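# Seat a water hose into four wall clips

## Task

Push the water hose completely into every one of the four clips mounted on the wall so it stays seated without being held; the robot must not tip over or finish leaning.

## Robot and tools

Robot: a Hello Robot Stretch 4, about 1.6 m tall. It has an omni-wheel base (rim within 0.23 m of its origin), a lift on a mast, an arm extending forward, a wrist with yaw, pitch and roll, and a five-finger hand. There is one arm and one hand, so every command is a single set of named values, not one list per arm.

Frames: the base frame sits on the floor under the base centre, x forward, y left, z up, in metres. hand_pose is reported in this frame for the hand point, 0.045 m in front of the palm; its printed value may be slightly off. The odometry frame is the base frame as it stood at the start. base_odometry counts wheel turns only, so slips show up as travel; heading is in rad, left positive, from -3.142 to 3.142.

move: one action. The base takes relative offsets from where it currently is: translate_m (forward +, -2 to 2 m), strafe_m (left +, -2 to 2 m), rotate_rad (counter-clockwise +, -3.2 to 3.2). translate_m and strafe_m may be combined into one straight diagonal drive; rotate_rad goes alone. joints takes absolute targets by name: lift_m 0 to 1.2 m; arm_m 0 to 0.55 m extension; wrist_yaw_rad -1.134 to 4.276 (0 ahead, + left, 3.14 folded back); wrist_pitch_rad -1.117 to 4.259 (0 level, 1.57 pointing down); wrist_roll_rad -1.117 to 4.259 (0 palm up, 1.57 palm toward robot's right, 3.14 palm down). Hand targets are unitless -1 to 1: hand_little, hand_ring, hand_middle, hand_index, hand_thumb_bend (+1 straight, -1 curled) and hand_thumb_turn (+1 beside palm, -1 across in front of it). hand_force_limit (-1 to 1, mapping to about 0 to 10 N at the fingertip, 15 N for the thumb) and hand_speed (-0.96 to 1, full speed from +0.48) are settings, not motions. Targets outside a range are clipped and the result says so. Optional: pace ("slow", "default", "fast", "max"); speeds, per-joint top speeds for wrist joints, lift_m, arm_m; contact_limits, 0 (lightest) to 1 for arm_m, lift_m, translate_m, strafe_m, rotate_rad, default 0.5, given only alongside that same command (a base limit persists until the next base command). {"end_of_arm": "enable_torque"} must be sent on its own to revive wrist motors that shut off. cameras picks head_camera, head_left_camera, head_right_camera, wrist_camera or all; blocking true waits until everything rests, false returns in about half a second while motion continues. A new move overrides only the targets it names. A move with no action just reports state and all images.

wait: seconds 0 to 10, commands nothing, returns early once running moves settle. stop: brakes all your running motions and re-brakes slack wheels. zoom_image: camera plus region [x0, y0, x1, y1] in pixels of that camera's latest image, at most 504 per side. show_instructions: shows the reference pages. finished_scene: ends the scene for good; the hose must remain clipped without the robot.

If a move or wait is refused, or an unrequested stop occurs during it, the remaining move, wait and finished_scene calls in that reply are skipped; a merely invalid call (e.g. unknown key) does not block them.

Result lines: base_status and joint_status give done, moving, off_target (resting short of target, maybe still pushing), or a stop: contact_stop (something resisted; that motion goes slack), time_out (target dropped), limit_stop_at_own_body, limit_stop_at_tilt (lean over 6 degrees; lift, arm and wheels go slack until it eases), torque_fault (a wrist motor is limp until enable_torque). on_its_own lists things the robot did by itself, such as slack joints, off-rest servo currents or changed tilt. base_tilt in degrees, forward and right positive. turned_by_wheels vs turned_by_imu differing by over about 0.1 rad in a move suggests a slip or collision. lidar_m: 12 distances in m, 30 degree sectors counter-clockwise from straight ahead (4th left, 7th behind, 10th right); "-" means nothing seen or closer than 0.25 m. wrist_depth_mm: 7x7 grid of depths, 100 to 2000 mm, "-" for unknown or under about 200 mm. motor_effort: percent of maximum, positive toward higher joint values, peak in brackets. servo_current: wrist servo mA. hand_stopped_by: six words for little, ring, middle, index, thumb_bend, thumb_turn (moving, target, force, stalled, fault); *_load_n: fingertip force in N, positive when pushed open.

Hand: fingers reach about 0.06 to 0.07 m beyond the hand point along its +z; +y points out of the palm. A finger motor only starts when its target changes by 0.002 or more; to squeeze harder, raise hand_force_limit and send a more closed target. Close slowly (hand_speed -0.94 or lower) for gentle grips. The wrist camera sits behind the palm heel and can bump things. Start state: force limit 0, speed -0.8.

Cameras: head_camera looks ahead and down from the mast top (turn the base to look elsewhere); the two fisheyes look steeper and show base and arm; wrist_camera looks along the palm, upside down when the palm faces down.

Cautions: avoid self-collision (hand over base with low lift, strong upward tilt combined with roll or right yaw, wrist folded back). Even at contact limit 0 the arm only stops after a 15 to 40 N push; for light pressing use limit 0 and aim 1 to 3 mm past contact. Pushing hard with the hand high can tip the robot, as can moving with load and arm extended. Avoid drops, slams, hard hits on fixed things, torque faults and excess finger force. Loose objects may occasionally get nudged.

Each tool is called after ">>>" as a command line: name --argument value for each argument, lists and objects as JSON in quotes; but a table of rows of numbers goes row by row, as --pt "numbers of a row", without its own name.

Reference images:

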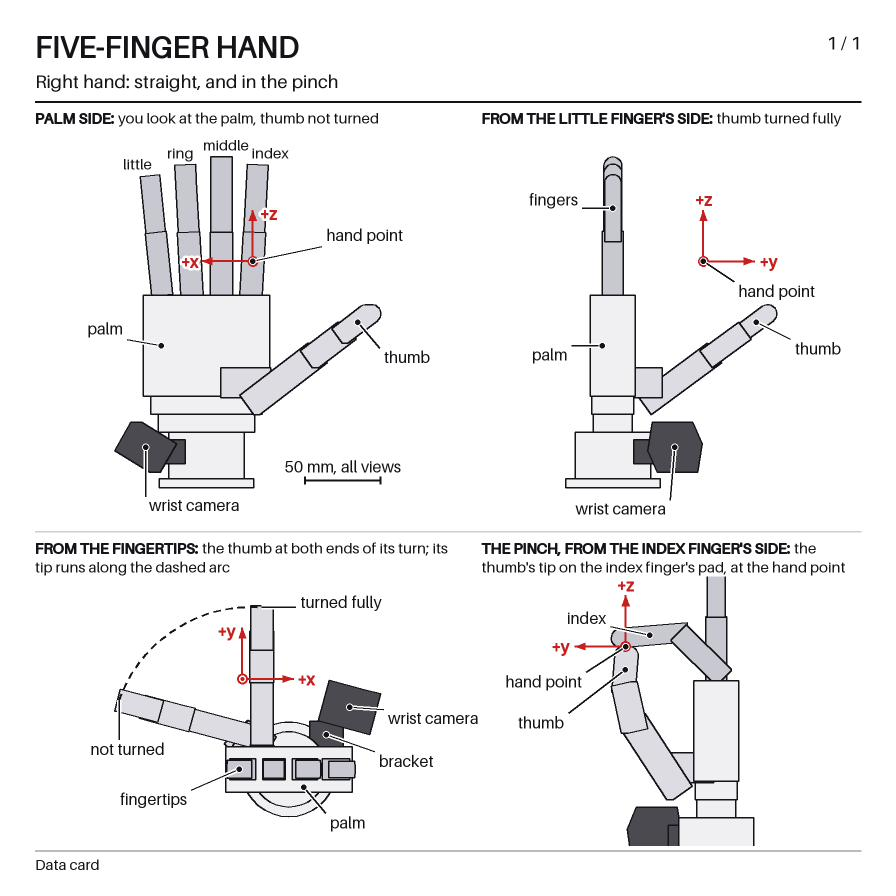

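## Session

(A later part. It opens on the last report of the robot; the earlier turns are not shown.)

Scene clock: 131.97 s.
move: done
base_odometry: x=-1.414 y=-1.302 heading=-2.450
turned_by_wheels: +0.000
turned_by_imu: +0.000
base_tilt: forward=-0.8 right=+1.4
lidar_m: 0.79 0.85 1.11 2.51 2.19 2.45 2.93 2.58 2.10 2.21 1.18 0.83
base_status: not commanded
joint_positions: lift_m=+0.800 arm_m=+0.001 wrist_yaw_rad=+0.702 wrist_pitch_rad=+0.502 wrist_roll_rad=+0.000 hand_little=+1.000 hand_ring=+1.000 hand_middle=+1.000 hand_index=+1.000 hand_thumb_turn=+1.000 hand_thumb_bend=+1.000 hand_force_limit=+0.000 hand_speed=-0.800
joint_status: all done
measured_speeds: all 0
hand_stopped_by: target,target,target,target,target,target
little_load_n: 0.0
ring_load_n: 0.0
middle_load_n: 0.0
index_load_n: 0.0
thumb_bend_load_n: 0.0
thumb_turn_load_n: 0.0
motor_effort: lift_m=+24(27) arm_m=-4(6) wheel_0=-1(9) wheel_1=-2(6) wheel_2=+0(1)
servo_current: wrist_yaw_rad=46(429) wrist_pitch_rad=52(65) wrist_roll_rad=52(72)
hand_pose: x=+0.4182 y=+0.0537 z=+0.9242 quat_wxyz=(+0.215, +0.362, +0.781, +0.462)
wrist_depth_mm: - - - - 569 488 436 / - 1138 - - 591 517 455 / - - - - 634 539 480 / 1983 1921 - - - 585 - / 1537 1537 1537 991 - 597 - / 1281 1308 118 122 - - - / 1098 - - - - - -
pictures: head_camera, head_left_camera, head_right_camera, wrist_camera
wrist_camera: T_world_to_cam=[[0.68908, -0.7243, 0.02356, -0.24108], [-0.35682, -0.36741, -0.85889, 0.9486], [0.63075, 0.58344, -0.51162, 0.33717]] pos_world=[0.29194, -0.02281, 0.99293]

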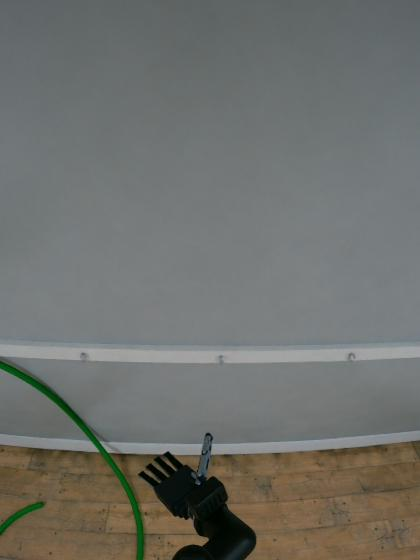

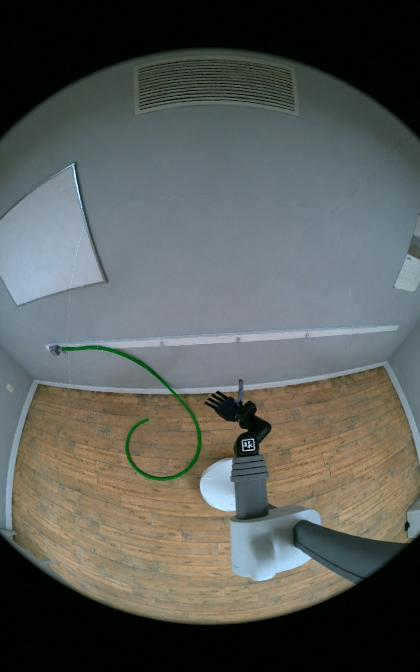

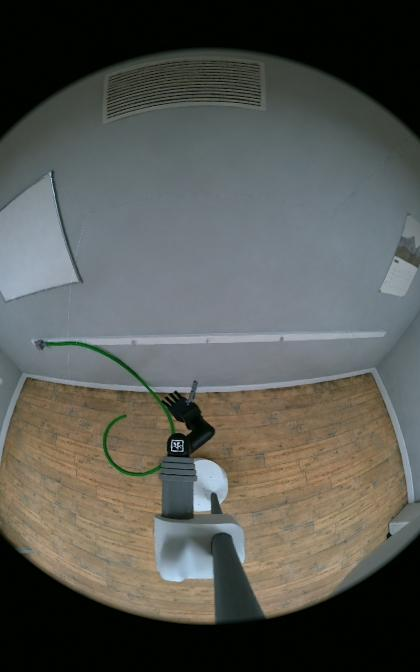

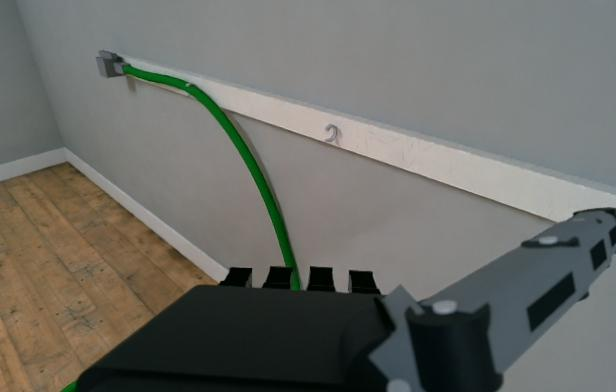

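>>> move --base '{"rotate_rad": 0.5}' --joints '{"hand_speed": 0.0, "hand_little": -1, "hand_ring": -1, "hand_middle": -1, "hand_index": 0.25, "hand_thumb_turn": -1, "wrist_yaw_rad": 0.8, "wrist_pitch_rad": 0.92, "wrist_roll_rad": 1.57, "lift_m": 0.7}' --cameras '["all"]'

Scene clock: 204.00 s.
move: done
base_odometry: x=-1.414 y=-1.302 heading=-1.950
turned_by_wheels: +0.500
turned_by_imu: +0.503
base_tilt: forward=-0.8 right=+1.4
lidar_m: 0.83 1.10 2.51 2.21 2.45 2.92 2.64 2.10 2.22 1.22 0.86 0.80
base_status: done
joint_positions: lift_m=+0.700 arm_m=+0.001 wrist_yaw_rad=+0.799 wrist_pitch_rad=+0.920 wrist_roll_rad=+1.567 hand_little=-1.000 hand_ring=-1.000 hand_middle=-1.000 hand_index=+0.250 hand_thumb_turn=-1.000 hand_thumb_bend=+1.000 hand_force_limit=+0.000 hand_speed=+0.000
joint_status: all done
measured_speeds: all 0
hand_stopped_by: target,target,target,target,target,target
little_load_n: 0.0
ring_load_n: 0.0
middle_load_n: 0.0
index_load_n: 0.0
thumb_bend_load_n: 0.0
thumb_turn_load_n: 0.0
motor_effort: lift_m=+14(22) arm_m=-5(5) wheel_0=+0(6) wheel_1=+0(7) wheel_2=+1(8)
servo_current: wrist_yaw_rad=39(85) wrist_pitch_rad=39(72) wrist_roll_rad=20(163)
hand_pose: x=+0.3540 y=-0.0243 z=+0.6839 quat_wxyz=(-0.124, +0.872, +0.370, +0.295)
wrist_depth_mm: - - - 831 866 788 683 / - - - 1078 - 759 683 / - - 1308 1118 - 759 683 / - 1808 1308 124 - 741 676 / - 1756 152 148 - 723 691 / - 1863 126 132 - - 691 / - - - - - - 508
pictures: head_camera, head_left_camera, head_right_camera, wrist_camera
wrist_camera: T_world_to_cam=[[-0.49893, -0.58828, -0.63639, 0.62747], [-0.75958, 0.65039, -0.00571, 0.27456], [0.41726, 0.48054, -0.77135, 0.55102]] pos_world=[0.29169, -0.07423, 0.82591]

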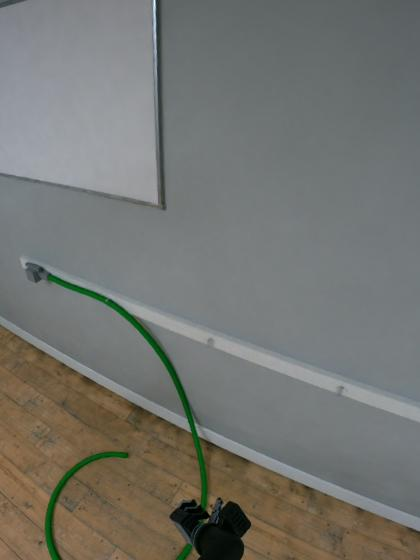

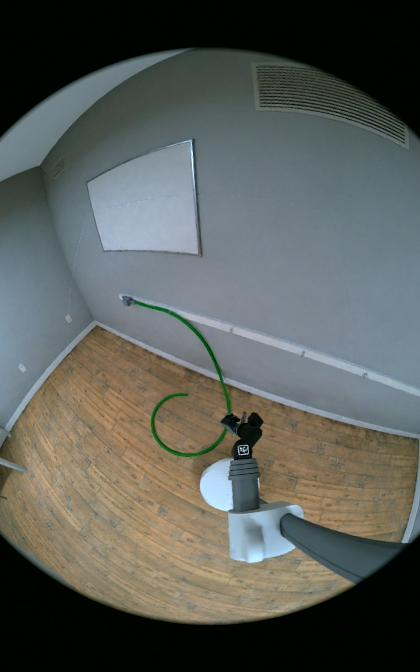

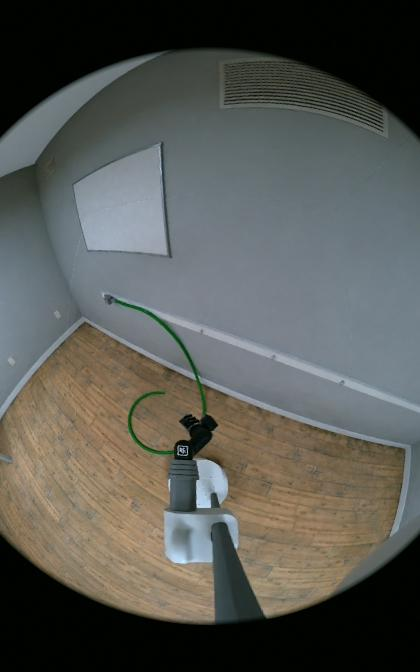

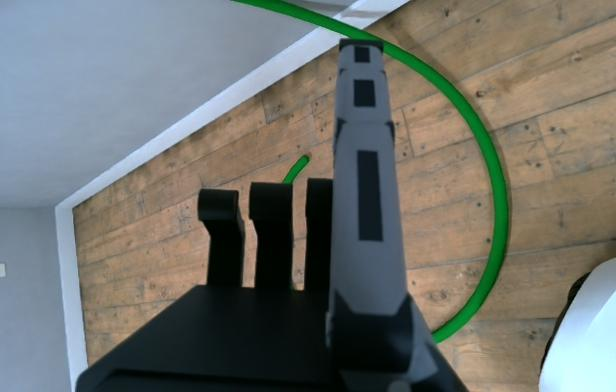

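>>> zoom_image --camera "head_left_camera" --region '[110, 280, 250, 480]'

>>> zoom_image --camera "head_right_camera" --region '[90, 280, 230, 480]'

Scaled by 2.520 from the camera's image (finer frame: 600x960).

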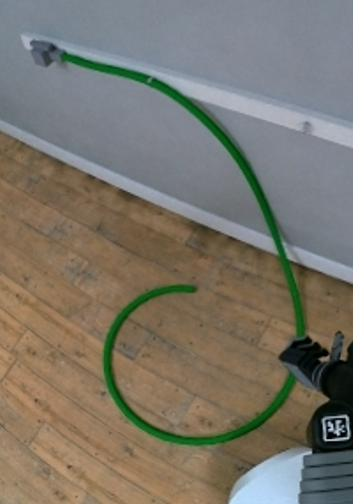

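Scaled by 2.520 from the camera's image (finer frame: 600x960).

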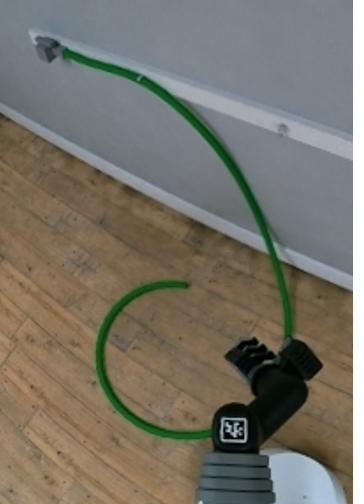

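>>> move --joints '{"arm_m": 0.3, "hand_thumb_turn": 1}' --cameras '["wrist_camera", "head_camera"]'

Scene clock: 226.53 s.
move: done
base_odometry: x=-1.414 y=-1.302 heading=-1.950
turned_by_wheels: +0.000
turned_by_imu: +0.000
base_tilt: forward=-0.8 right=+1.3
lidar_m: 0.84 1.09 2.51 2.19 2.42 2.91 2.63 2.09 2.23 1.22 0.86 0.78
base_status: not commanded
joint_positions: lift_m=+0.700 arm_m=+0.300 wrist_yaw_rad=+0.799 wrist_pitch_rad=+0.920 wrist_roll_rad=+1.567 hand_little=-1.000 hand_ring=-1.000 hand_middle=-1.000 hand_index=+0.250 hand_thumb_turn=+1.000 hand_thumb_bend=+1.000 hand_force_limit=+0.000 hand_speed=+0.000
joint_status: all done
measured_speeds: all 0
hand_stopped_by: target,target,target,target,target,target
little_load_n: 0.0
ring_load_n: 0.0
middle_load_n: 0.0
index_load_n: 0.0
thumb_bend_load_n: 0.0
thumb_turn_load_n: 0.0
motor_effort: lift_m=+15(15) arm_m=+5(7) wheel_0=-1(1) wheel_1=+0(1) wheel_2=+2(2)
servo_current: wrist_yaw_rad=46(59) wrist_pitch_rad=33(52) wrist_roll_rad=52(72)
hand_pose: x=+0.6532 y=-0.0243 z=+0.6839 quat_wxyz=(-0.124, +0.872, +0.370, +0.295)
wrist_depth_mm: 394 415 449 480 525 549 580 / 455 492 530 591 683 750 683 / 597 - - 1042 891 750 691 / - - 1229 124 854 778 668 / - 1808 152 148 842 788 - / - 1863 126 122 - - - / - - - - - - -
pictures: head_camera, wrist_camera
wrist_camera: T_world_to_cam=[[-0.49898, -0.58824, -0.63639, 0.77678], [-0.75955, 0.65043, -0.00568, 0.50178], [0.41726, 0.48054, -0.77135, 0.42618]] pos_world=[0.59089, -0.07423, 0.82591]

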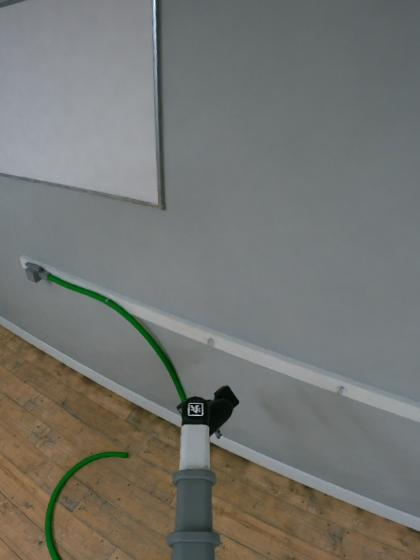

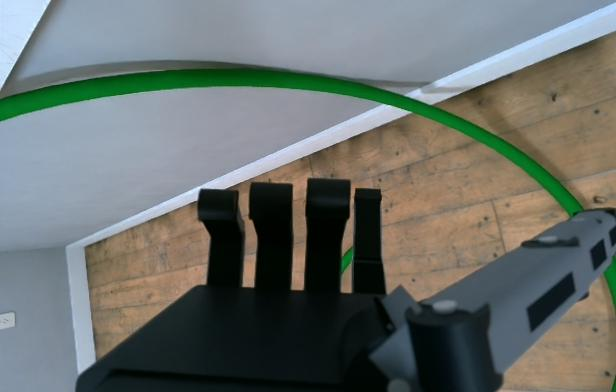

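>>> zoom_image --camera "wrist_camera" --region '[300, 40, 600, 230]'

>>> zoom_image --camera "wrist_camera" --region '[0, 30, 300, 220]'

Scaled by 1.680.

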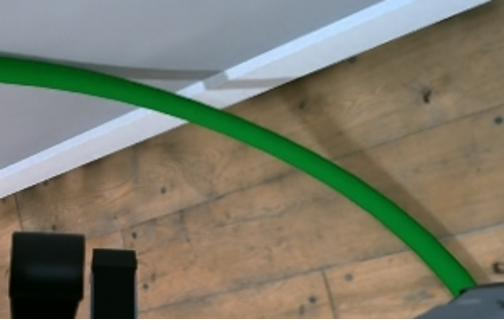

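Scaled by 1.680.

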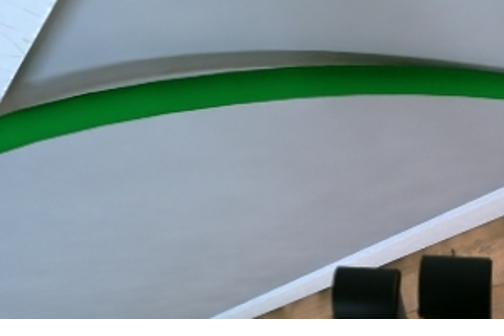

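>>> move --base '{"translate_m": -0.045, "strafe_m": 0.105}' --joints '{"hand_thumb_turn": -1, "wrist_pitch_rad": 0.64}'

>>> move --joints '{"arm_m": 0.5, "lift_m": 0.5}' --cameras '["all"]'

Scene clock: 277.23 s.
move: done
base_odometry: x=-1.300 y=-1.299 heading=-1.949
turned_by_wheels: +0.000
turned_by_imu: +0.001
base_tilt: forward=-0.7 right=+1.3
lidar_m: 0.92 1.19 2.44 2.10 2.32 2.82 2.73 2.12 2.29 1.36 0.95 0.90
base_status: done
joint_positions: lift_m=+0.700 arm_m=+0.300 wrist_yaw_rad=+0.799 wrist_pitch_rad=+0.647 wrist_roll_rad=+1.567 hand_little=-1.000 hand_ring=-1.000 hand_middle=-1.000 hand_index=+0.250 hand_thumb_turn=-1.000 hand_thumb_bend=+1.000 hand_force_limit=+0.000 hand_speed=+0.000
joint_status: all done
measured_speeds: all 0
hand_stopped_by: target,target,target,target,target,target
little_load_n: 0.0
ring_load_n: 0.0
middle_load_n: 0.0
index_load_n: 0.0
thumb_bend_load_n: 0.0
thumb_turn_load_n: 0.0
motor_effort: lift_m=+14(15) arm_m=+5(5) wheel_0=+2(11) wheel_1=+2(8) wheel_2=+0(6)
servo_current: wrist_yaw_rad=33(52) wrist_pitch_rad=46(117) wrist_roll_rad=39(65)
hand_pose: x=+0.6870 y=+0.0104 z=+0.7207 quat_wxyz=(-0.172, +0.824, +0.350, +0.411)
wrist_depth_mm: 500 496 559 569 574 574 603 / 580 603 - - - 842 732 / - - - - - 854 732 / - - 124 120 - 831 732 / - - 152 148 - 809 732 / - - 126 132 - - 732 / - - - - - - 707
pictures: none

Scene clock: 279.13 s.
move: done
base_odometry: x=-1.300 y=-1.299 heading=-1.949
turned_by_wheels: +0.000
turned_by_imu: +0.000
base_tilt: forward=-0.8 right=+1.4
lidar_m: 0.92 1.19 2.44 2.08 2.30 2.83 2.73 2.15 2.29 1.33 0.96 0.89
base_status: not commanded
joint_positions: lift_m=+0.500 arm_m=+0.500 wrist_yaw_rad=+0.799 wrist_pitch_rad=+0.647 wrist_roll_rad=+1.567 hand_little=-1.000 hand_ring=-1.000 hand_middle=-1.000 hand_index=+0.250 hand_thumb_turn=-1.000 hand_thumb_bend=+1.000 hand_force_limit=+0.000 hand_speed=+0.000
joint_status: all done
measured_speeds: all 0
hand_stopped_by: target,target,target,target,target,target
little_load_n: 0.0
ring_load_n: 0.0
middle_load_n: 0.0
index_load_n: 0.0
thumb_bend_load_n: 0.0
thumb_turn_load_n: 0.5
motor_effort: lift_m=+15(16) arm_m=+5(7) wheel_0=+2(2) wheel_1=+2(2) wheel_2=+0(0)
servo_current: wrist_yaw_rad=39(52) wrist_pitch_rad=46(65) wrist_roll_rad=39(65)
hand_pose: x=+0.8870 y=+0.0104 z=+0.5206 quat_wxyz=(-0.172, +0.824, +0.350, +0.411)
wrist_depth_mm: 252 247 258 272 287 314 338 / 343 349 368 387 - 449 469 / 436 473 508 521 - 627 554 / 574 - - 117 - 627 554 / - - 151 148 - 621 554 / - - 126 131 - - 554 / - - - - - - 554
pictures: head_camera, head_left_camera, head_right_camera, wrist_camera
wrist_camera: T_world_to_cam=[[-0.35955, -0.44495, -0.82021, 0.78048], [-0.75685, 0.6532, -0.02257, 0.66224], [0.5458, 0.61266, -0.57162, -0.03338]] pos_world=[0.80006, -0.06485, 0.63602]

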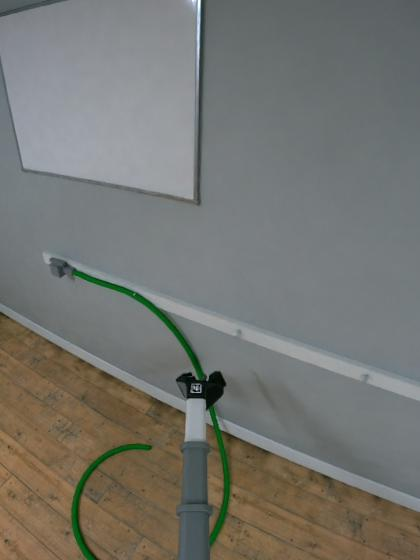

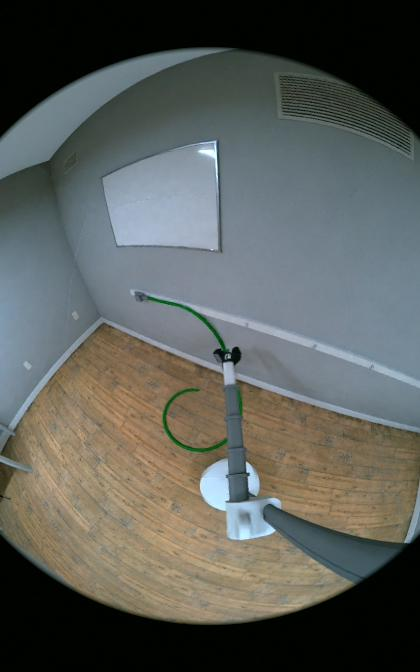

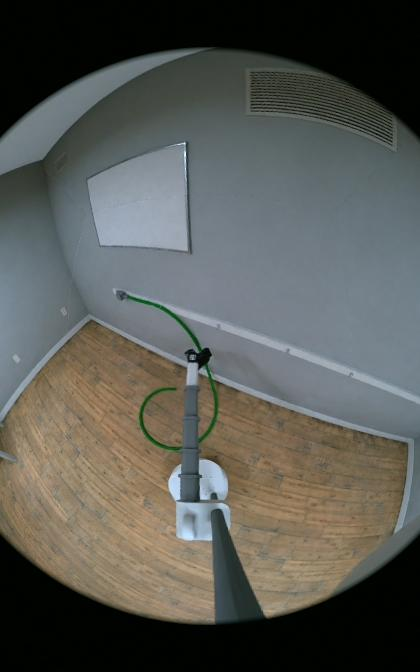

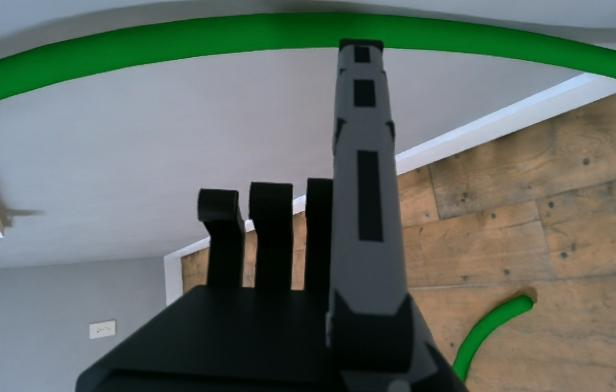

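>>> move --base '{"translate_m": 0.04}' --joints '{"wrist_pitch_rad": 0.37, "wrist_yaw_rad": 0.72, "lift_m": 0.36}' --pace "slow" --cameras '["all"]'

Scene clock: 302.73 s.
move: done
base_odometry: x=-1.315 y=-1.336 heading=-1.949
turned_by_wheels: +0.000
turned_by_imu: -0.002
base_tilt: forward=-0.8 right=+1.4
lidar_m: 0.89 1.18 2.42 2.11 2.31 2.85 2.76 2.16 2.30 1.28 0.92 0.84
base_status: done
joint_positions: lift_m=+0.360 arm_m=+0.500 wrist_yaw_rad=+0.721 wrist_pitch_rad=+0.379 wrist_roll_rad=+1.567 hand_little=-1.000 hand_ring=-1.000 hand_middle=-1.000 hand_index=+0.250 hand_thumb_turn=-1.000 hand_thumb_bend=+1.000 hand_force_limit=+0.000 hand_speed=+0.000
joint_status: all done
measured_speeds: all 0
hand_stopped_by: target,target,target,target,target,target
little_load_n: 0.0
ring_load_n: 0.0
middle_load_n: 0.0
index_load_n: 0.0
thumb_bend_load_n: 0.0
thumb_turn_load_n: 0.0
motor_effort: lift_m=+15(15) arm_m=+5(5) wheel_0=+0(5) wheel_1=+1(5) wheel_2=-1(6)
servo_current: wrist_yaw_rad=39(65) wrist_pitch_rad=52(130) wrist_roll_rad=65(72)
hand_pose: x=+0.9144 y=+0.0175 z=+0.4283 quat_wxyz=(-0.197, +0.774, +0.294, +0.526)
wrist_depth_mm: 190 194 198 200 202 206 - / 204 198 206 257 208 283 303 / 298 312 329 338 - 382 399 / 415 439 410 124 - 539 492 / 603 - 148 148 - 585 504 / - - 118 132 - 564 500 / - - - - - - 500
pictures: head_camera, head_left_camera, head_right_camera, wrist_camera
wrist_camera: T_world_to_cam=[[-0.21404, -0.25834, -0.94204, 0.63374], [-0.69777, 0.71534, -0.03763, 0.62755], [0.6836, 0.64927, -0.33338, -0.33417]] pos_world=[0.80197, -0.06822, 0.50922]

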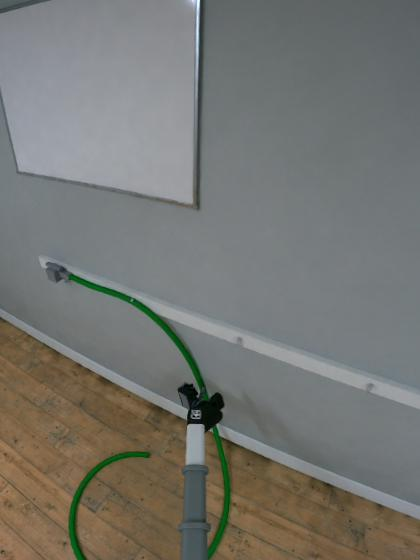

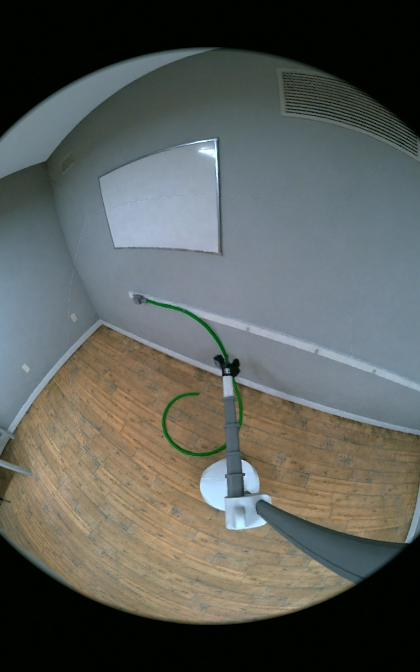

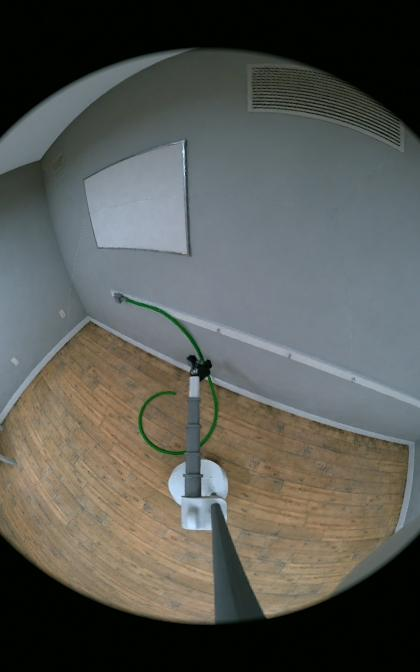

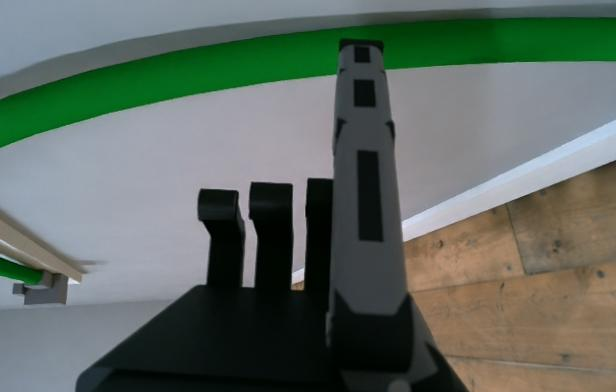

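>>> move --base '{"translate_m": 0.013, "strafe_m": -0.063}' --joints '{"wrist_yaw_rad": 0.95, "hand_thumb_bend": 0.15}' --pace "slow" --cameras '["wrist_camera"]'

>>> move --joints '{"lift_m": 0.28}' --pace "slow" --cameras '["wrist_camera", "head_left_camera"]'

Scene clock: 348.40 s.
move: off_target
base_odometry: x=-1.378 y=-1.325 heading=-1.950
turned_by_wheels: +0.000
turned_by_imu: +0.000
base_tilt: forward=-0.7 right=+1.4
lidar_m: 0.85 1.10 2.46 2.17 2.32 2.89 2.71 2.13 2.26 1.20 0.87 0.79
base_status: done
joint_positions: lift_m=+0.360 arm_m=+0.500 wrist_yaw_rad=+0.948 wrist_pitch_rad=+0.379 wrist_roll_rad=+1.567 hand_little=-1.000 hand_ring=-1.000 hand_middle=-1.000 hand_index=+0.250 hand_thumb_turn=-1.000 hand_thumb_bend=+0.441 hand_force_limit=+0.000 hand_speed=+0.000
joint_status: hand_thumb_bend off_target (ended at +0.441, target +0.150); the others done
measured_speeds: all 0
hand_stopped_by: target,target,target,target,force,target
little_load_n: 0.0
ring_load_n: 0.0
middle_load_n: 0.0
index_load_n: 0.0
thumb_bend_load_n: 10.0
thumb_turn_load_n: 2.0
motor_effort: lift_m=+14(15) arm_m=+5(5) wheel_0=-1(9) wheel_1=-2(6) wheel_2=-2(5)
servo_current: wrist_yaw_rad=59(72) wrist_pitch_rad=52(65) wrist_roll_rad=52(65)
hand_pose: x=+0.9042 y=+0.0719 z=+0.4284 quat_wxyz=(-0.255, +0.735, +0.379, +0.500)
wrist_depth_mm: 204 190 188 190 191 192 192 / 198 203 289 293 293 297 324 / 439 449 455 418 114 462 430 / 768 - 125 116 - 609 508 / - - 152 148 - 585 508 / - - 126 131 - 564 504 / - - - - - - 496
wrist_camera: T_world_to_cam=[[-0.15043, -0.29988, -0.94204, 0.59107], [-0.84085, 0.53996, -0.03762, 0.72347], [0.51995, 0.78646, -0.33338, -0.22439]] pos_world=[0.81391, -0.03692, 0.50922]

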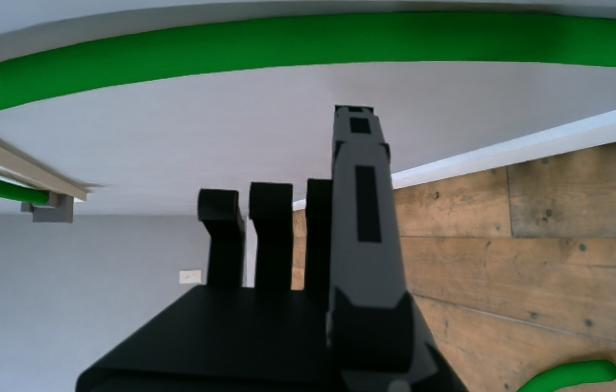

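Scene clock: 349.93 s.
move: done
base_odometry: x=-1.378 y=-1.325 heading=-1.950
turned_by_wheels: +0.000
turned_by_imu: +0.000
base_tilt: forward=-0.7 right=+1.3
lidar_m: 0.84 1.11 2.46 2.16 2.30 2.91 2.68 2.13 2.26 1.24 0.86 0.79
base_status: not commanded
joint_positions: lift_m=+0.280 arm_m=+0.500 wrist_yaw_rad=+0.948 wrist_pitch_rad=+0.379 wrist_roll_rad=+1.567 hand_little=-1.000 hand_ring=-1.000 hand_middle=-1.000 hand_index=+0.250 hand_thumb_turn=-1.000 hand_thumb_bend=+0.441 hand_force_limit=+0.000 hand_speed=+0.000
joint_status: all done
measured_speeds: all 0
hand_stopped_by: target,target,target,target,force,target
little_load_n: 0.0
ring_load_n: 0.0
middle_load_n: 0.0
index_load_n: 0.0
thumb_bend_load_n: 10.0
thumb_turn_load_n: 2.0
motor_effort: lift_m=+14(15) arm_m=+5(5) wheel_0=-1(1) wheel_1=-1(2) wheel_2=-2(3)
servo_current: wrist_yaw_rad=33(52) wrist_pitch_rad=59(65) wrist_roll_rad=52(65)
hand_pose: x=+0.9042 y=+0.0719 z=+0.3483 quat_wxyz=(-0.255, +0.735, +0.379, +0.500)
wrist_depth_mm: 161 163 167 169 171 240 173 / 279 283 289 291 294 297 298 / 445 449 459 418 114 430 402 / 809 - 125 116 - 512 427 / - - 152 148 - 488 430 / - - 126 131 - 473 424 / - - - - - - 410
pictures: head_left_camera, wrist_camera
wrist_camera: T_world_to_cam=[[-0.15043, -0.29988, -0.94204, 0.51571], [-0.84085, 0.53996, -0.03762, 0.72046], [0.51995, 0.78646, -0.33338, -0.25105]] pos_world=[0.81391, -0.03692, 0.42922]

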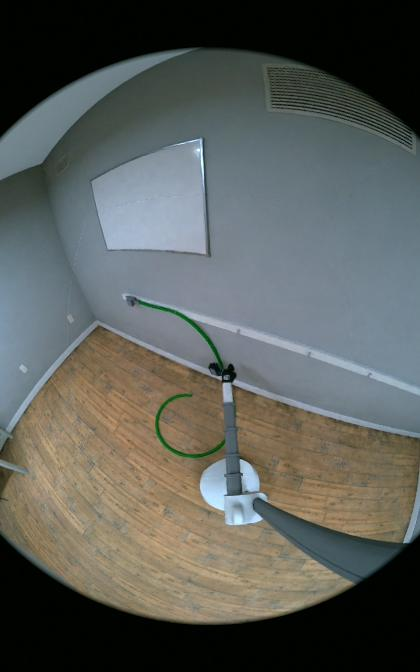

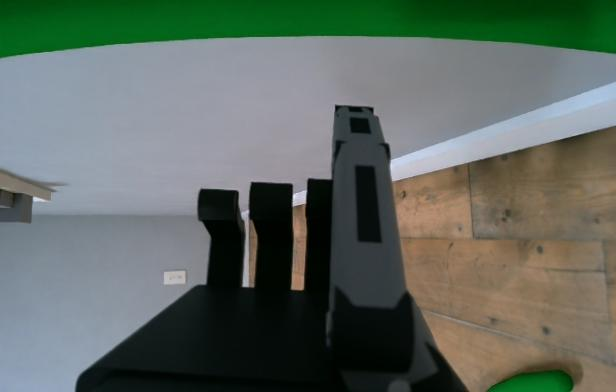

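>>> move --joints '{"hand_middle": 0.25, "hand_thumb_bend": 0.6}'

>>> move --joints '{"hand_thumb_bend": 0.15}' --cameras '["wrist_camera"]'

Scene clock: 362.07 s.
move: done
base_odometry: x=-1.378 y=-1.325 heading=-1.950
turned_by_wheels: +0.000
turned_by_imu: +0.000
base_tilt: forward=-0.7 right=+1.4
lidar_m: 0.83 1.11 2.46 2.18 2.35 2.90 2.72 2.13 2.26 1.22 0.86 0.82
base_status: not commanded
joint_positions: lift_m=+0.280 arm_m=+0.500 wrist_yaw_rad=+0.948 wrist_pitch_rad=+0.379 wrist_roll_rad=+1.567 hand_little=-1.000 hand_ring=-1.000 hand_middle=+0.250 hand_index=+0.250 hand_thumb_turn=-1.000 hand_thumb_bend=+0.600 hand_force_limit=+0.000 hand_speed=+0.000
joint_status: all done
measured_speeds: all 0
hand_stopped_by: target,target,target,target,target,target
little_load_n: 0.0
ring_load_n: 0.0
middle_load_n: 0.0
index_load_n: 0.0
thumb_bend_load_n: 0.0
thumb_turn_load_n: 0.0
motor_effort: lift_m=+14(15) arm_m=+5(5) wheel_0=+0(1) wheel_1=-2(2) wheel_2=-2(3)
servo_current: wrist_yaw_rad=46(46) wrist_pitch_rad=52(59) wrist_roll_rad=52(72)
hand_pose: x=+0.9042 y=+0.0719 z=+0.3483 quat_wxyz=(-0.255, +0.735, +0.379, +0.500)
wrist_depth_mm: 161 164 167 169 171 240 173 / 281 283 287 291 274 297 297 / 442 449 459 459 - 427 402 / 809 - 125 120 - 512 427 / - - 152 163 - 492 427 / - - 126 134 - 484 424 / - - - - - - 410
pictures: none

Scene clock: 362.87 s.
move: done
base_odometry: x=-1.378 y=-1.325 heading=-1.950
turned_by_wheels: +0.000
turned_by_imu: +0.000
base_tilt: forward=-0.7 right=+1.5
lidar_m: 0.84 1.11 2.44 2.18 2.35 2.89 2.72 2.13 2.27 1.23 0.86 0.81
base_status: not commanded
joint_positions: lift_m=+0.280 arm_m=+0.500 wrist_yaw_rad=+0.948 wrist_pitch_rad=+0.379 wrist_roll_rad=+1.567 hand_little=-1.000 hand_ring=-1.000 hand_middle=+0.250 hand_index=+0.250 hand_thumb_turn=-1.000 hand_thumb_bend=+0.150 hand_force_limit=+0.000 hand_speed=+0.000
joint_status: all done
measured_speeds: all 0
hand_stopped_by: target,target,target,target,target,target
little_load_n: 0.0
ring_load_n: 0.0
middle_load_n: 0.0
index_load_n: 0.0
thumb_bend_load_n: 0.0
thumb_turn_load_n: 0.5
motor_effort: lift_m=+15(15) arm_m=+4(5) wheel_0=+0(1) wheel_1=-2(2) wheel_2=-3(3)
servo_current: wrist_yaw_rad=39(52) wrist_pitch_rad=52(59) wrist_roll_rad=46(65)
hand_pose: x=+0.9042 y=+0.0719 z=+0.3483 quat_wxyz=(-0.255, +0.735, +0.379, +0.500)
wrist_depth_mm: 160 163 167 169 171 241 172 / 281 285 287 291 294 296 298 / 439 449 455 462 421 430 402 / 809 - 125 120 - 535 427 / - - 152 164 - 512 427 / - - 126 134 - 488 424 / - - - - - - 410
wrist_camera: T_world_to_cam=[[-0.15043, -0.29988, -0.94204, 0.51571], [-0.84085, 0.53996, -0.03762, 0.72046], [0.51995, 0.78646, -0.33338, -0.25105]] pos_world=[0.81391, -0.03692, 0.42922]

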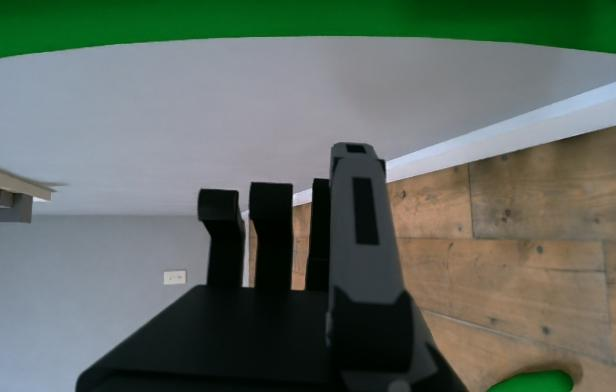

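>>> move --base '{"translate_m": 0.041, "strafe_m": -0.029}' --joints '{"hand_thumb_bend": 0.0, "hand_index": 0.4, "hand_middle": 0.4}' --pace "slow" --cameras '["wrist_camera"]'

Scene clock: 381.30 s.
move: done
base_odometry: x=-1.420 y=-1.352 heading=-1.950
turned_by_wheels: +0.000
turned_by_imu: -0.001
base_tilt: forward=-0.8 right=+1.4
lidar_m: 0.80 1.04 2.47 2.20 2.35 2.93 2.70 2.16 2.26 1.16 0.82 0.75
base_status: done
joint_positions: lift_m=+0.280 arm_m=+0.500 wrist_yaw_rad=+0.949 wrist_pitch_rad=+0.379 wrist_roll_rad=+1.567 hand_little=-1.000 hand_ring=-1.000 hand_middle=+0.400 hand_index=+0.400 hand_thumb_turn=-1.000 hand_thumb_bend=+0.000 hand_force_limit=+0.000 hand_speed=+0.000
joint_status: all done
measured_speeds: all 0
hand_stopped_by: target,target,target,target,target,target
little_load_n: 0.0
ring_load_n: 0.0
middle_load_n: 0.0
index_load_n: 0.0
thumb_bend_load_n: 0.0
thumb_turn_load_n: 0.0
motor_effort: lift_m=+14(15) arm_m=+5(5) wheel_0=+1(9) wheel_1=-3(4) wheel_2=-2(7)
servo_current: wrist_yaw_rad=39(52) wrist_pitch_rad=59(59) wrist_roll_rad=46(72)
hand_pose: x=+0.9042 y=+0.0719 z=+0.3483 quat_wxyz=(-0.255, +0.735, +0.379, +0.500)
wrist_depth_mm: 126 121 122 123 124 124 - / 162 160 162 162 163 160 169 / 162 166 172 175 274 320 317 / 477 477 410 201 - 484 413 / - - 152 167 - 508 427 / - - 126 134 - 488 427 / - - - - - - 418
wrist_camera: T_world_to_cam=[[-0.15035, -0.2999, -0.94205, 0.51565], [-0.841, 0.53972, -0.0376, 0.72057], [0.51972, 0.78661, -0.33337, -0.25087]] pos_world=[0.81391, -0.03692, 0.42922]

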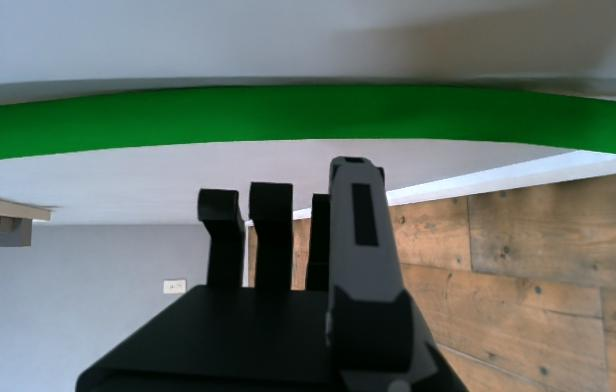

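>>> move --base '{"translate_m": 0.02, "strafe_m": -0.0145}' --pace "slow" --contact_limits '{"translate_m": 0.2}' --cameras '["wrist_camera"]'

Scene clock: 385.80 s.
move: done
base_odometry: x=-1.441 y=-1.366 heading=-1.950
turned_by_wheels: +0.000
turned_by_imu: -0.001
base_tilt: forward=-0.8 right=+1.4
lidar_m: 0.78 1.01 2.48 2.21 2.36 2.97 2.67 2.16 2.25 1.13 0.79 0.73
base_status: done
joint_positions: lift_m=+0.280 arm_m=+0.500 wrist_yaw_rad=+0.949 wrist_pitch_rad=+0.379 wrist_roll_rad=+1.567 hand_little=-1.000 hand_ring=-1.000 hand_middle=+0.400 hand_index=+0.400 hand_thumb_turn=-1.000 hand_thumb_bend=+0.000 hand_force_limit=+0.000 hand_speed=+0.000
joint_status: not commanded
measured_speeds: all 0
hand_stopped_by: target,target,target,target,target,target
little_load_n: 0.0
ring_load_n: 0.5
middle_load_n: 0.0
index_load_n: 0.0
thumb_bend_load_n: 0.0
thumb_turn_load_n: 0.0
motor_effort: lift_m=+14(15) arm_m=+5(5) wheel_0=+0(9) wheel_1=-2(5) wheel_2=+0(6)
servo_current: wrist_yaw_rad=46(52) wrist_pitch_rad=52(65) wrist_roll_rad=39(59)
contact_limits: translate_m 0.2
hand_pose: x=+0.9042 y=+0.0719 z=+0.3483 quat_wxyz=(-0.255, +0.735, +0.379, +0.500)
wrist_depth_mm: - - - - - - - / 111 114 116 117 110 119 - / 162 160 161 163 157 159 166 / 160 163 161 163 - 469 399 / - - 152 167 - 512 424 / - - 126 134 - 492 421 / - - - - - - 421
wrist_camera: T_world_to_cam=[[-0.15035, -0.2999, -0.94205, 0.51565], [-0.841, 0.53972, -0.0376, 0.72057], [0.51972, 0.78661, -0.33337, -0.25087]] pos_world=[0.81391, -0.03692, 0.42922]

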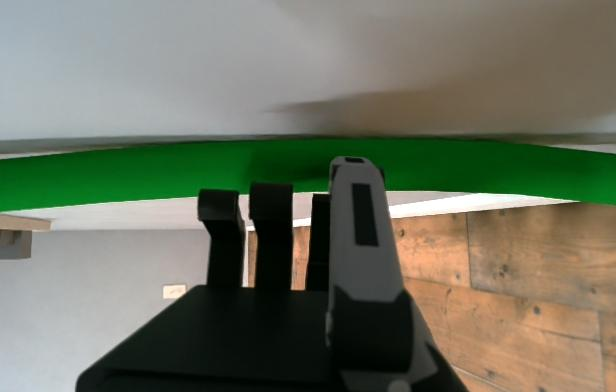

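>>> move --base '{"translate_m": 0.004, "strafe_m": -0.002}' --pace "slow" --contact_limits '{"translate_m": 0.2}' --cameras '["wrist_camera"]'

>>> move --joints '{"hand_speed": -0.9, "hand_force_limit": 0.2, "hand_index": 0.0, "hand_middle": 0.0}' --cameras '["wrist_camera"]'

Scene clock: 391.00 s.
move: done
base_odometry: x=-1.444 y=-1.369 heading=-1.950
turned_by_wheels: +0.000
turned_by_imu: -0.001
base_tilt: forward=-0.7 right=+1.4
lidar_m: 0.78 1.00 2.48 2.24 2.32 2.95 2.69 2.17 2.24 1.12 0.78 0.73
base_status: done
joint_positions: lift_m=+0.280 arm_m=+0.500 wrist_yaw_rad=+0.949 wrist_pitch_rad=+0.379 wrist_roll_rad=+1.567 hand_little=-1.000 hand_ring=-1.000 hand_middle=+0.400 hand_index=+0.400 hand_thumb_turn=-1.000 hand_thumb_bend=+0.000 hand_force_limit=+0.000 hand_speed=+0.000
joint_status: not commanded
measured_speeds: all 0
hand_stopped_by: target,target,target,target,target,target
little_load_n: 0.0
ring_load_n: 0.0
middle_load_n: 0.0
index_load_n: 0.0
thumb_bend_load_n: 0.0
thumb_turn_load_n: 0.0
motor_effort: lift_m=+15(15) arm_m=+4(5) wheel_0=+0(6) wheel_1=+1(3) wheel_2=-1(5)
servo_current: wrist_yaw_rad=39(52) wrist_pitch_rad=52(65) wrist_roll_rad=46(72)
contact_limits: translate_m 0.2
hand_pose: x=+0.9042 y=+0.0719 z=+0.3483 quat_wxyz=(-0.255, +0.735, +0.379, +0.500)
wrist_depth_mm: - - - - - - - / - 103 113 114 107 108 - / 146 150 153 154 156 143 162 / 160 160 160 162 - 439 169 / - - 151 167 - 512 427 / - - 126 134 - 488 427 / - - - - - - 421
wrist_camera: T_world_to_cam=[[-0.15035, -0.2999, -0.94205, 0.51565], [-0.841, 0.53972, -0.0376, 0.72057], [0.51972, 0.78661, -0.33337, -0.25087]] pos_world=[0.81391, -0.03692, 0.42922]

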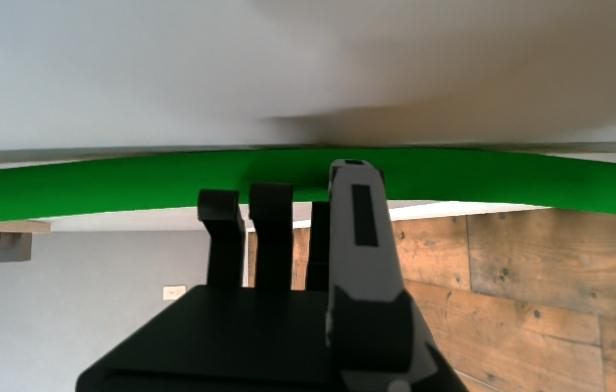

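Scene clock: 392.63 s.
move: off_target
base_odometry: x=-1.444 y=-1.369 heading=-1.950
turned_by_wheels: +0.000
turned_by_imu: +0.000
base_tilt: forward=-0.8 right=+1.4
lidar_m: 0.77 1.00 2.46 2.22 2.34 2.97 2.69 2.18 2.24 1.10 0.76 0.74
base_status: not commanded
joint_positions: lift_m=+0.280 arm_m=+0.500 wrist_yaw_rad=+0.949 wrist_pitch_rad=+0.379 wrist_roll_rad=+1.567 hand_little=-1.000 hand_ring=-1.000 hand_middle=+0.105 hand_index=+0.123 hand_thumb_turn=-1.000 hand_thumb_bend=+0.000 hand_force_limit=+0.200 hand_speed=-0.900
joint_status: hand_middle off_target (ended at +0.105, target +0.000); hand_index off_target (ended at +0.123, target +0.000); the others done
measured_speeds: all 0
hand_stopped_by: target,target,force,force,target,target
little_load_n: 0.0
ring_load_n: 0.0
middle_load_n: 7.5
index_load_n: 4.5
thumb_bend_load_n: 0.0
thumb_turn_load_n: 0.0
motor_effort: lift_m=+15(15) arm_m=+5(5) wheel_0=+0(1) wheel_1=+1(1) wheel_2=-1(1)
servo_current: wrist_yaw_rad=46(52) wrist_pitch_rad=52(65) wrist_roll_rad=46(78)
contact_limits: translate_m 0.2
hand_pose: x=+0.9041 y=+0.0720 z=+0.3483 quat_wxyz=(-0.256, +0.735, +0.379, +0.500)
wrist_depth_mm: - - - - - - - / - - 116 109 109 110 - / 152 154 158 159 146 146 166 / 161 162 160 161 - 452 397 / - - 153 161 - 508 427 / - - 126 134 - 488 424 / - - - - - - 421
wrist_camera: T_world_to_cam=[[-0.1505, -0.29978, -0.94206, 0.51578], [-0.84116, 0.5395, -0.03729, 0.72056], [0.51942, 0.78681, -0.33336, -0.25062]] pos_world=[0.81391, -0.03692, 0.42923]

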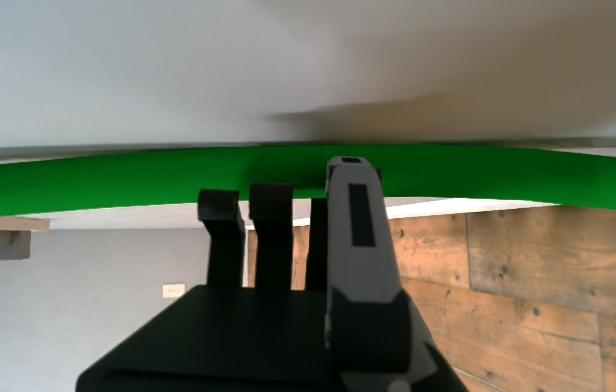

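>>> move --joints '{"hand_force_limit": 0.5, "hand_index": -0.15, "hand_middle": -0.15, "hand_thumb_bend": -0.1}'

>>> move --base '{"translate_m": -0.04, "strafe_m": 0.02}' --pace "slow" --cameras '["wrist_camera", "head_camera"]'

Scene clock: 395.50 s.
move: off_target
base_odometry: x=-1.444 y=-1.369 heading=-1.950
turned_by_wheels: +0.000
turned_by_imu: +0.000
base_tilt: forward=-0.8 right=+1.4
lidar_m: 0.76 1.00 2.45 2.22 2.36 2.98 2.68 2.17 2.25 1.09 0.78 0.74
base_status: not commanded
joint_positions: lift_m=+0.280 arm_m=+0.500 wrist_yaw_rad=+0.949 wrist_pitch_rad=+0.379 wrist_roll_rad=+1.567 hand_little=-1.000 hand_ring=-1.000 hand_middle=+0.106 hand_index=+0.107 hand_thumb_turn=-1.000 hand_thumb_bend=-0.070 hand_force_limit=+0.500 hand_speed=-0.900
joint_status: hand_middle off_target (ended at +0.106, target -0.150); hand_index off_target (ended at +0.107, target -0.150); hand_thumb_bend off_target (ended at -0.070, target -0.100); the others done
measured_speeds: all 0
hand_stopped_by: target,target,force,force,force,target
little_load_n: 0.0
ring_load_n: 0.0
middle_load_n: 9.5
index_load_n: 10.0
thumb_bend_load_n: 10.5
thumb_turn_load_n: -1.0
motor_effort: lift_m=+14(15) arm_m=+5(5) wheel_0=+0(1) wheel_1=+1(1) wheel_2=-1(1)
servo_current: wrist_yaw_rad=46(52) wrist_pitch_rad=52(59) wrist_roll_rad=52(72)
contact_limits: translate_m 0.2
hand_pose: x=+0.9041 y=+0.0720 z=+0.3483 quat_wxyz=(-0.256, +0.735, +0.379, +0.500)
wrist_depth_mm: - - - - - - - / - 104 113 115 108 109 - / 148 151 154 156 143 144 164 / 162 163 161 162 - 469 399 / - - 151 162 - 508 427 / - - 126 134 - 492 424 / - - - - - - 424
pictures: none

Scene clock: 397.03 s.
move: done
base_odometry: x=-1.411 y=-1.339 heading=-1.951
turned_by_wheels: +0.000
turned_by_imu: -0.001
base_tilt: forward=-0.8 right=+1.4
lidar_m: 0.79 1.07 2.47 2.17 2.38 2.93 2.69 2.13 2.25 1.18 0.83 0.78
base_status: done
joint_positions: lift_m=+0.280 arm_m=+0.500 wrist_yaw_rad=+0.949 wrist_pitch_rad=+0.379 wrist_roll_rad=+1.567 hand_little=-1.000 hand_ring=-1.000 hand_middle=+0.106 hand_index=+0.107 hand_thumb_turn=-1.000 hand_thumb_bend=-0.070 hand_force_limit=+0.500 hand_speed=-0.900
joint_status: not commanded
measured_speeds: all 0
hand_stopped_by: target,target,force,force,force,target
little_load_n: 0.0
ring_load_n: 0.0
middle_load_n: 9.5
index_load_n: 10.0
thumb_bend_load_n: 9.5
thumb_turn_load_n: -2.0
motor_effort: lift_m=+15(15) arm_m=+4(5) wheel_0=-3(9) wheel_1=-3(4) wheel_2=-1(6)
servo_current: wrist_yaw_rad=46(52) wrist_pitch_rad=52(65) wrist_roll_rad=33(59)
hand_pose: x=+0.9041 y=+0.0720 z=+0.3483 quat_wxyz=(-0.256, +0.735, +0.379, +0.500)
wrist_depth_mm: 143 145 146 156 150 150 150 / 196 198 202 204 205 208 208 / 248 251 258 263 291 298 300 / 164 163 162 162 - 512 399 / - - 152 162 - 508 424 / - - 126 134 - 484 421 / - - - - - - 421
pictures: head_camera, wrist_camera
wrist_camera: T_world_to_cam=[[-0.15058, -0.29973, -0.94207, 0.51587], [-0.84115, 0.53953, -0.03721, 0.72059], [0.51942, 0.78681, -0.33336, -0.25067]] pos_world=[0.81401, -0.03692, 0.42923]

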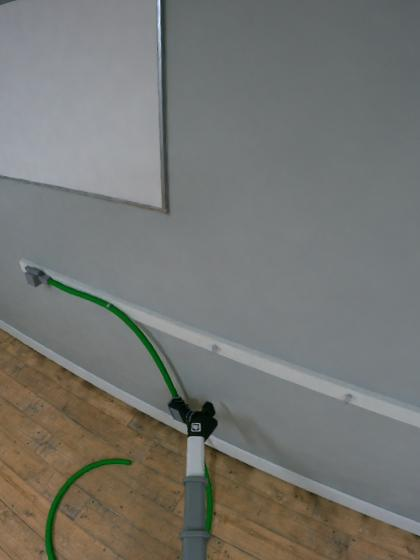

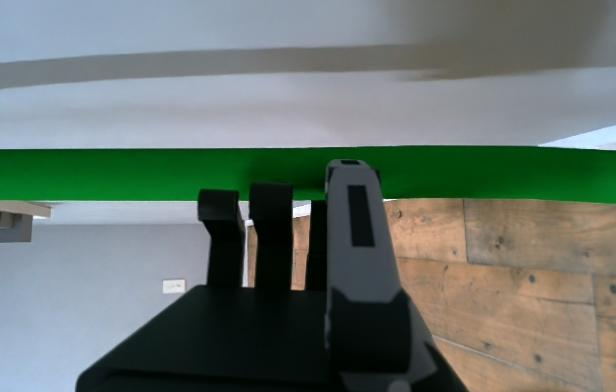

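>>> move --base '{"translate_m": 0.009, "strafe_m": 0.014}' --joints '{"wrist_pitch_rad": 1.0, "wrist_yaw_rad": 1.0, "lift_m": 0.574}' --speeds '{"wrist_pitch_rad": 0.25, "wrist_yaw_rad": 0.1, "lift_m": 0.12}' --pace "slow" --cameras '["wrist_camera", "head_camera"]'

Scene clock: 411.03 s.
move: done
base_odometry: x=-1.401 y=-1.352 heading=-1.952
turned_by_wheels: -0.001
turned_by_imu: -0.002
base_tilt: forward=-0.8 right=+1.3
lidar_m: 0.51 1.05 2.45 2.20 2.32 2.93 2.72 2.14 2.27 1.18 0.83 0.78
base_status: done
joint_positions: lift_m=+0.573 arm_m=+0.500 wrist_yaw_rad=+0.992 wrist_pitch_rad=+1.006 wrist_roll_rad=+1.569 hand_little=-1.000 hand_ring=-1.000 hand_middle=+0.105 hand_index=+0.108 hand_thumb_turn=-0.999 hand_thumb_bend=-0.070 hand_force_limit=+0.500 hand_speed=-0.900
joint_status: all done
measured_speeds: all 0
hand_stopped_by: target,target,force,force,force,target
little_load_n: 0.0
ring_load_n: 0.0
middle_load_n: 0.0
index_load_n: 28.5
thumb_bend_load_n: 4.5
thumb_turn_load_n: 14.5
motor_effort: lift_m=+26(29) arm_m=+4(5) wheel_0=-6(10) wheel_1=-2(4) wheel_2=-5(8)
servo_current: wrist_yaw_rad=52(85) wrist_pitch_rad=39(104) wrist_roll_rad=52(78)
hand_pose: x=+0.8451 y=-0.0033 z=+0.5481 quat_wxyz=(-0.132, +0.844, +0.458, +0.245)
wrist_depth_mm: 157 164 170 176 183 187 192 / 114 127 223 257 270 285 296 / 370 132 142 156 424 530 535 / 1499 1182 946 158 106 603 564 / 1618 1229 153 161 - 609 554 / 1537 1281 126 132 - - 574 / 1576 - - - - - 574
pictures: head_camera, wrist_camera
wrist_camera: T_world_to_cam=[[-0.4069, -0.71526, -0.56819, 0.68294], [-0.86949, 0.49394, 0.00088, 0.72178], [0.28002, 0.49439, -0.8229, 0.37555]] pos_world=[0.80031, -0.05371, 0.69644]

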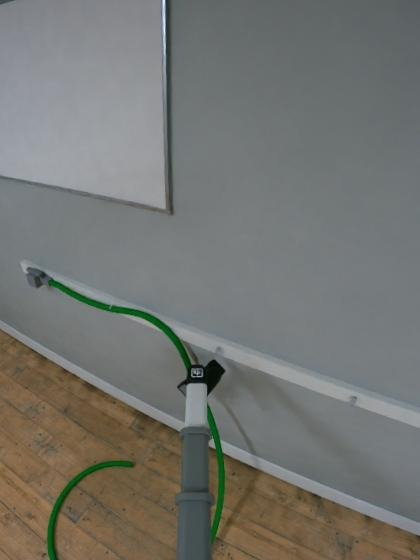

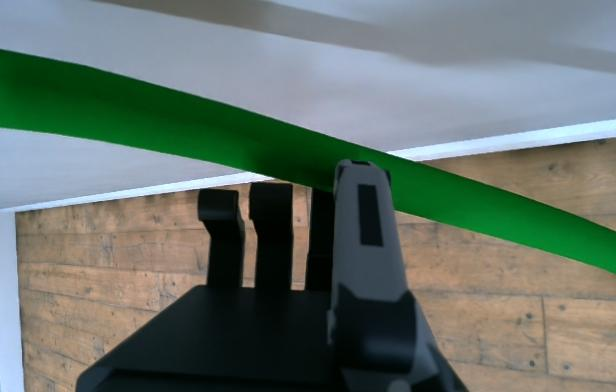

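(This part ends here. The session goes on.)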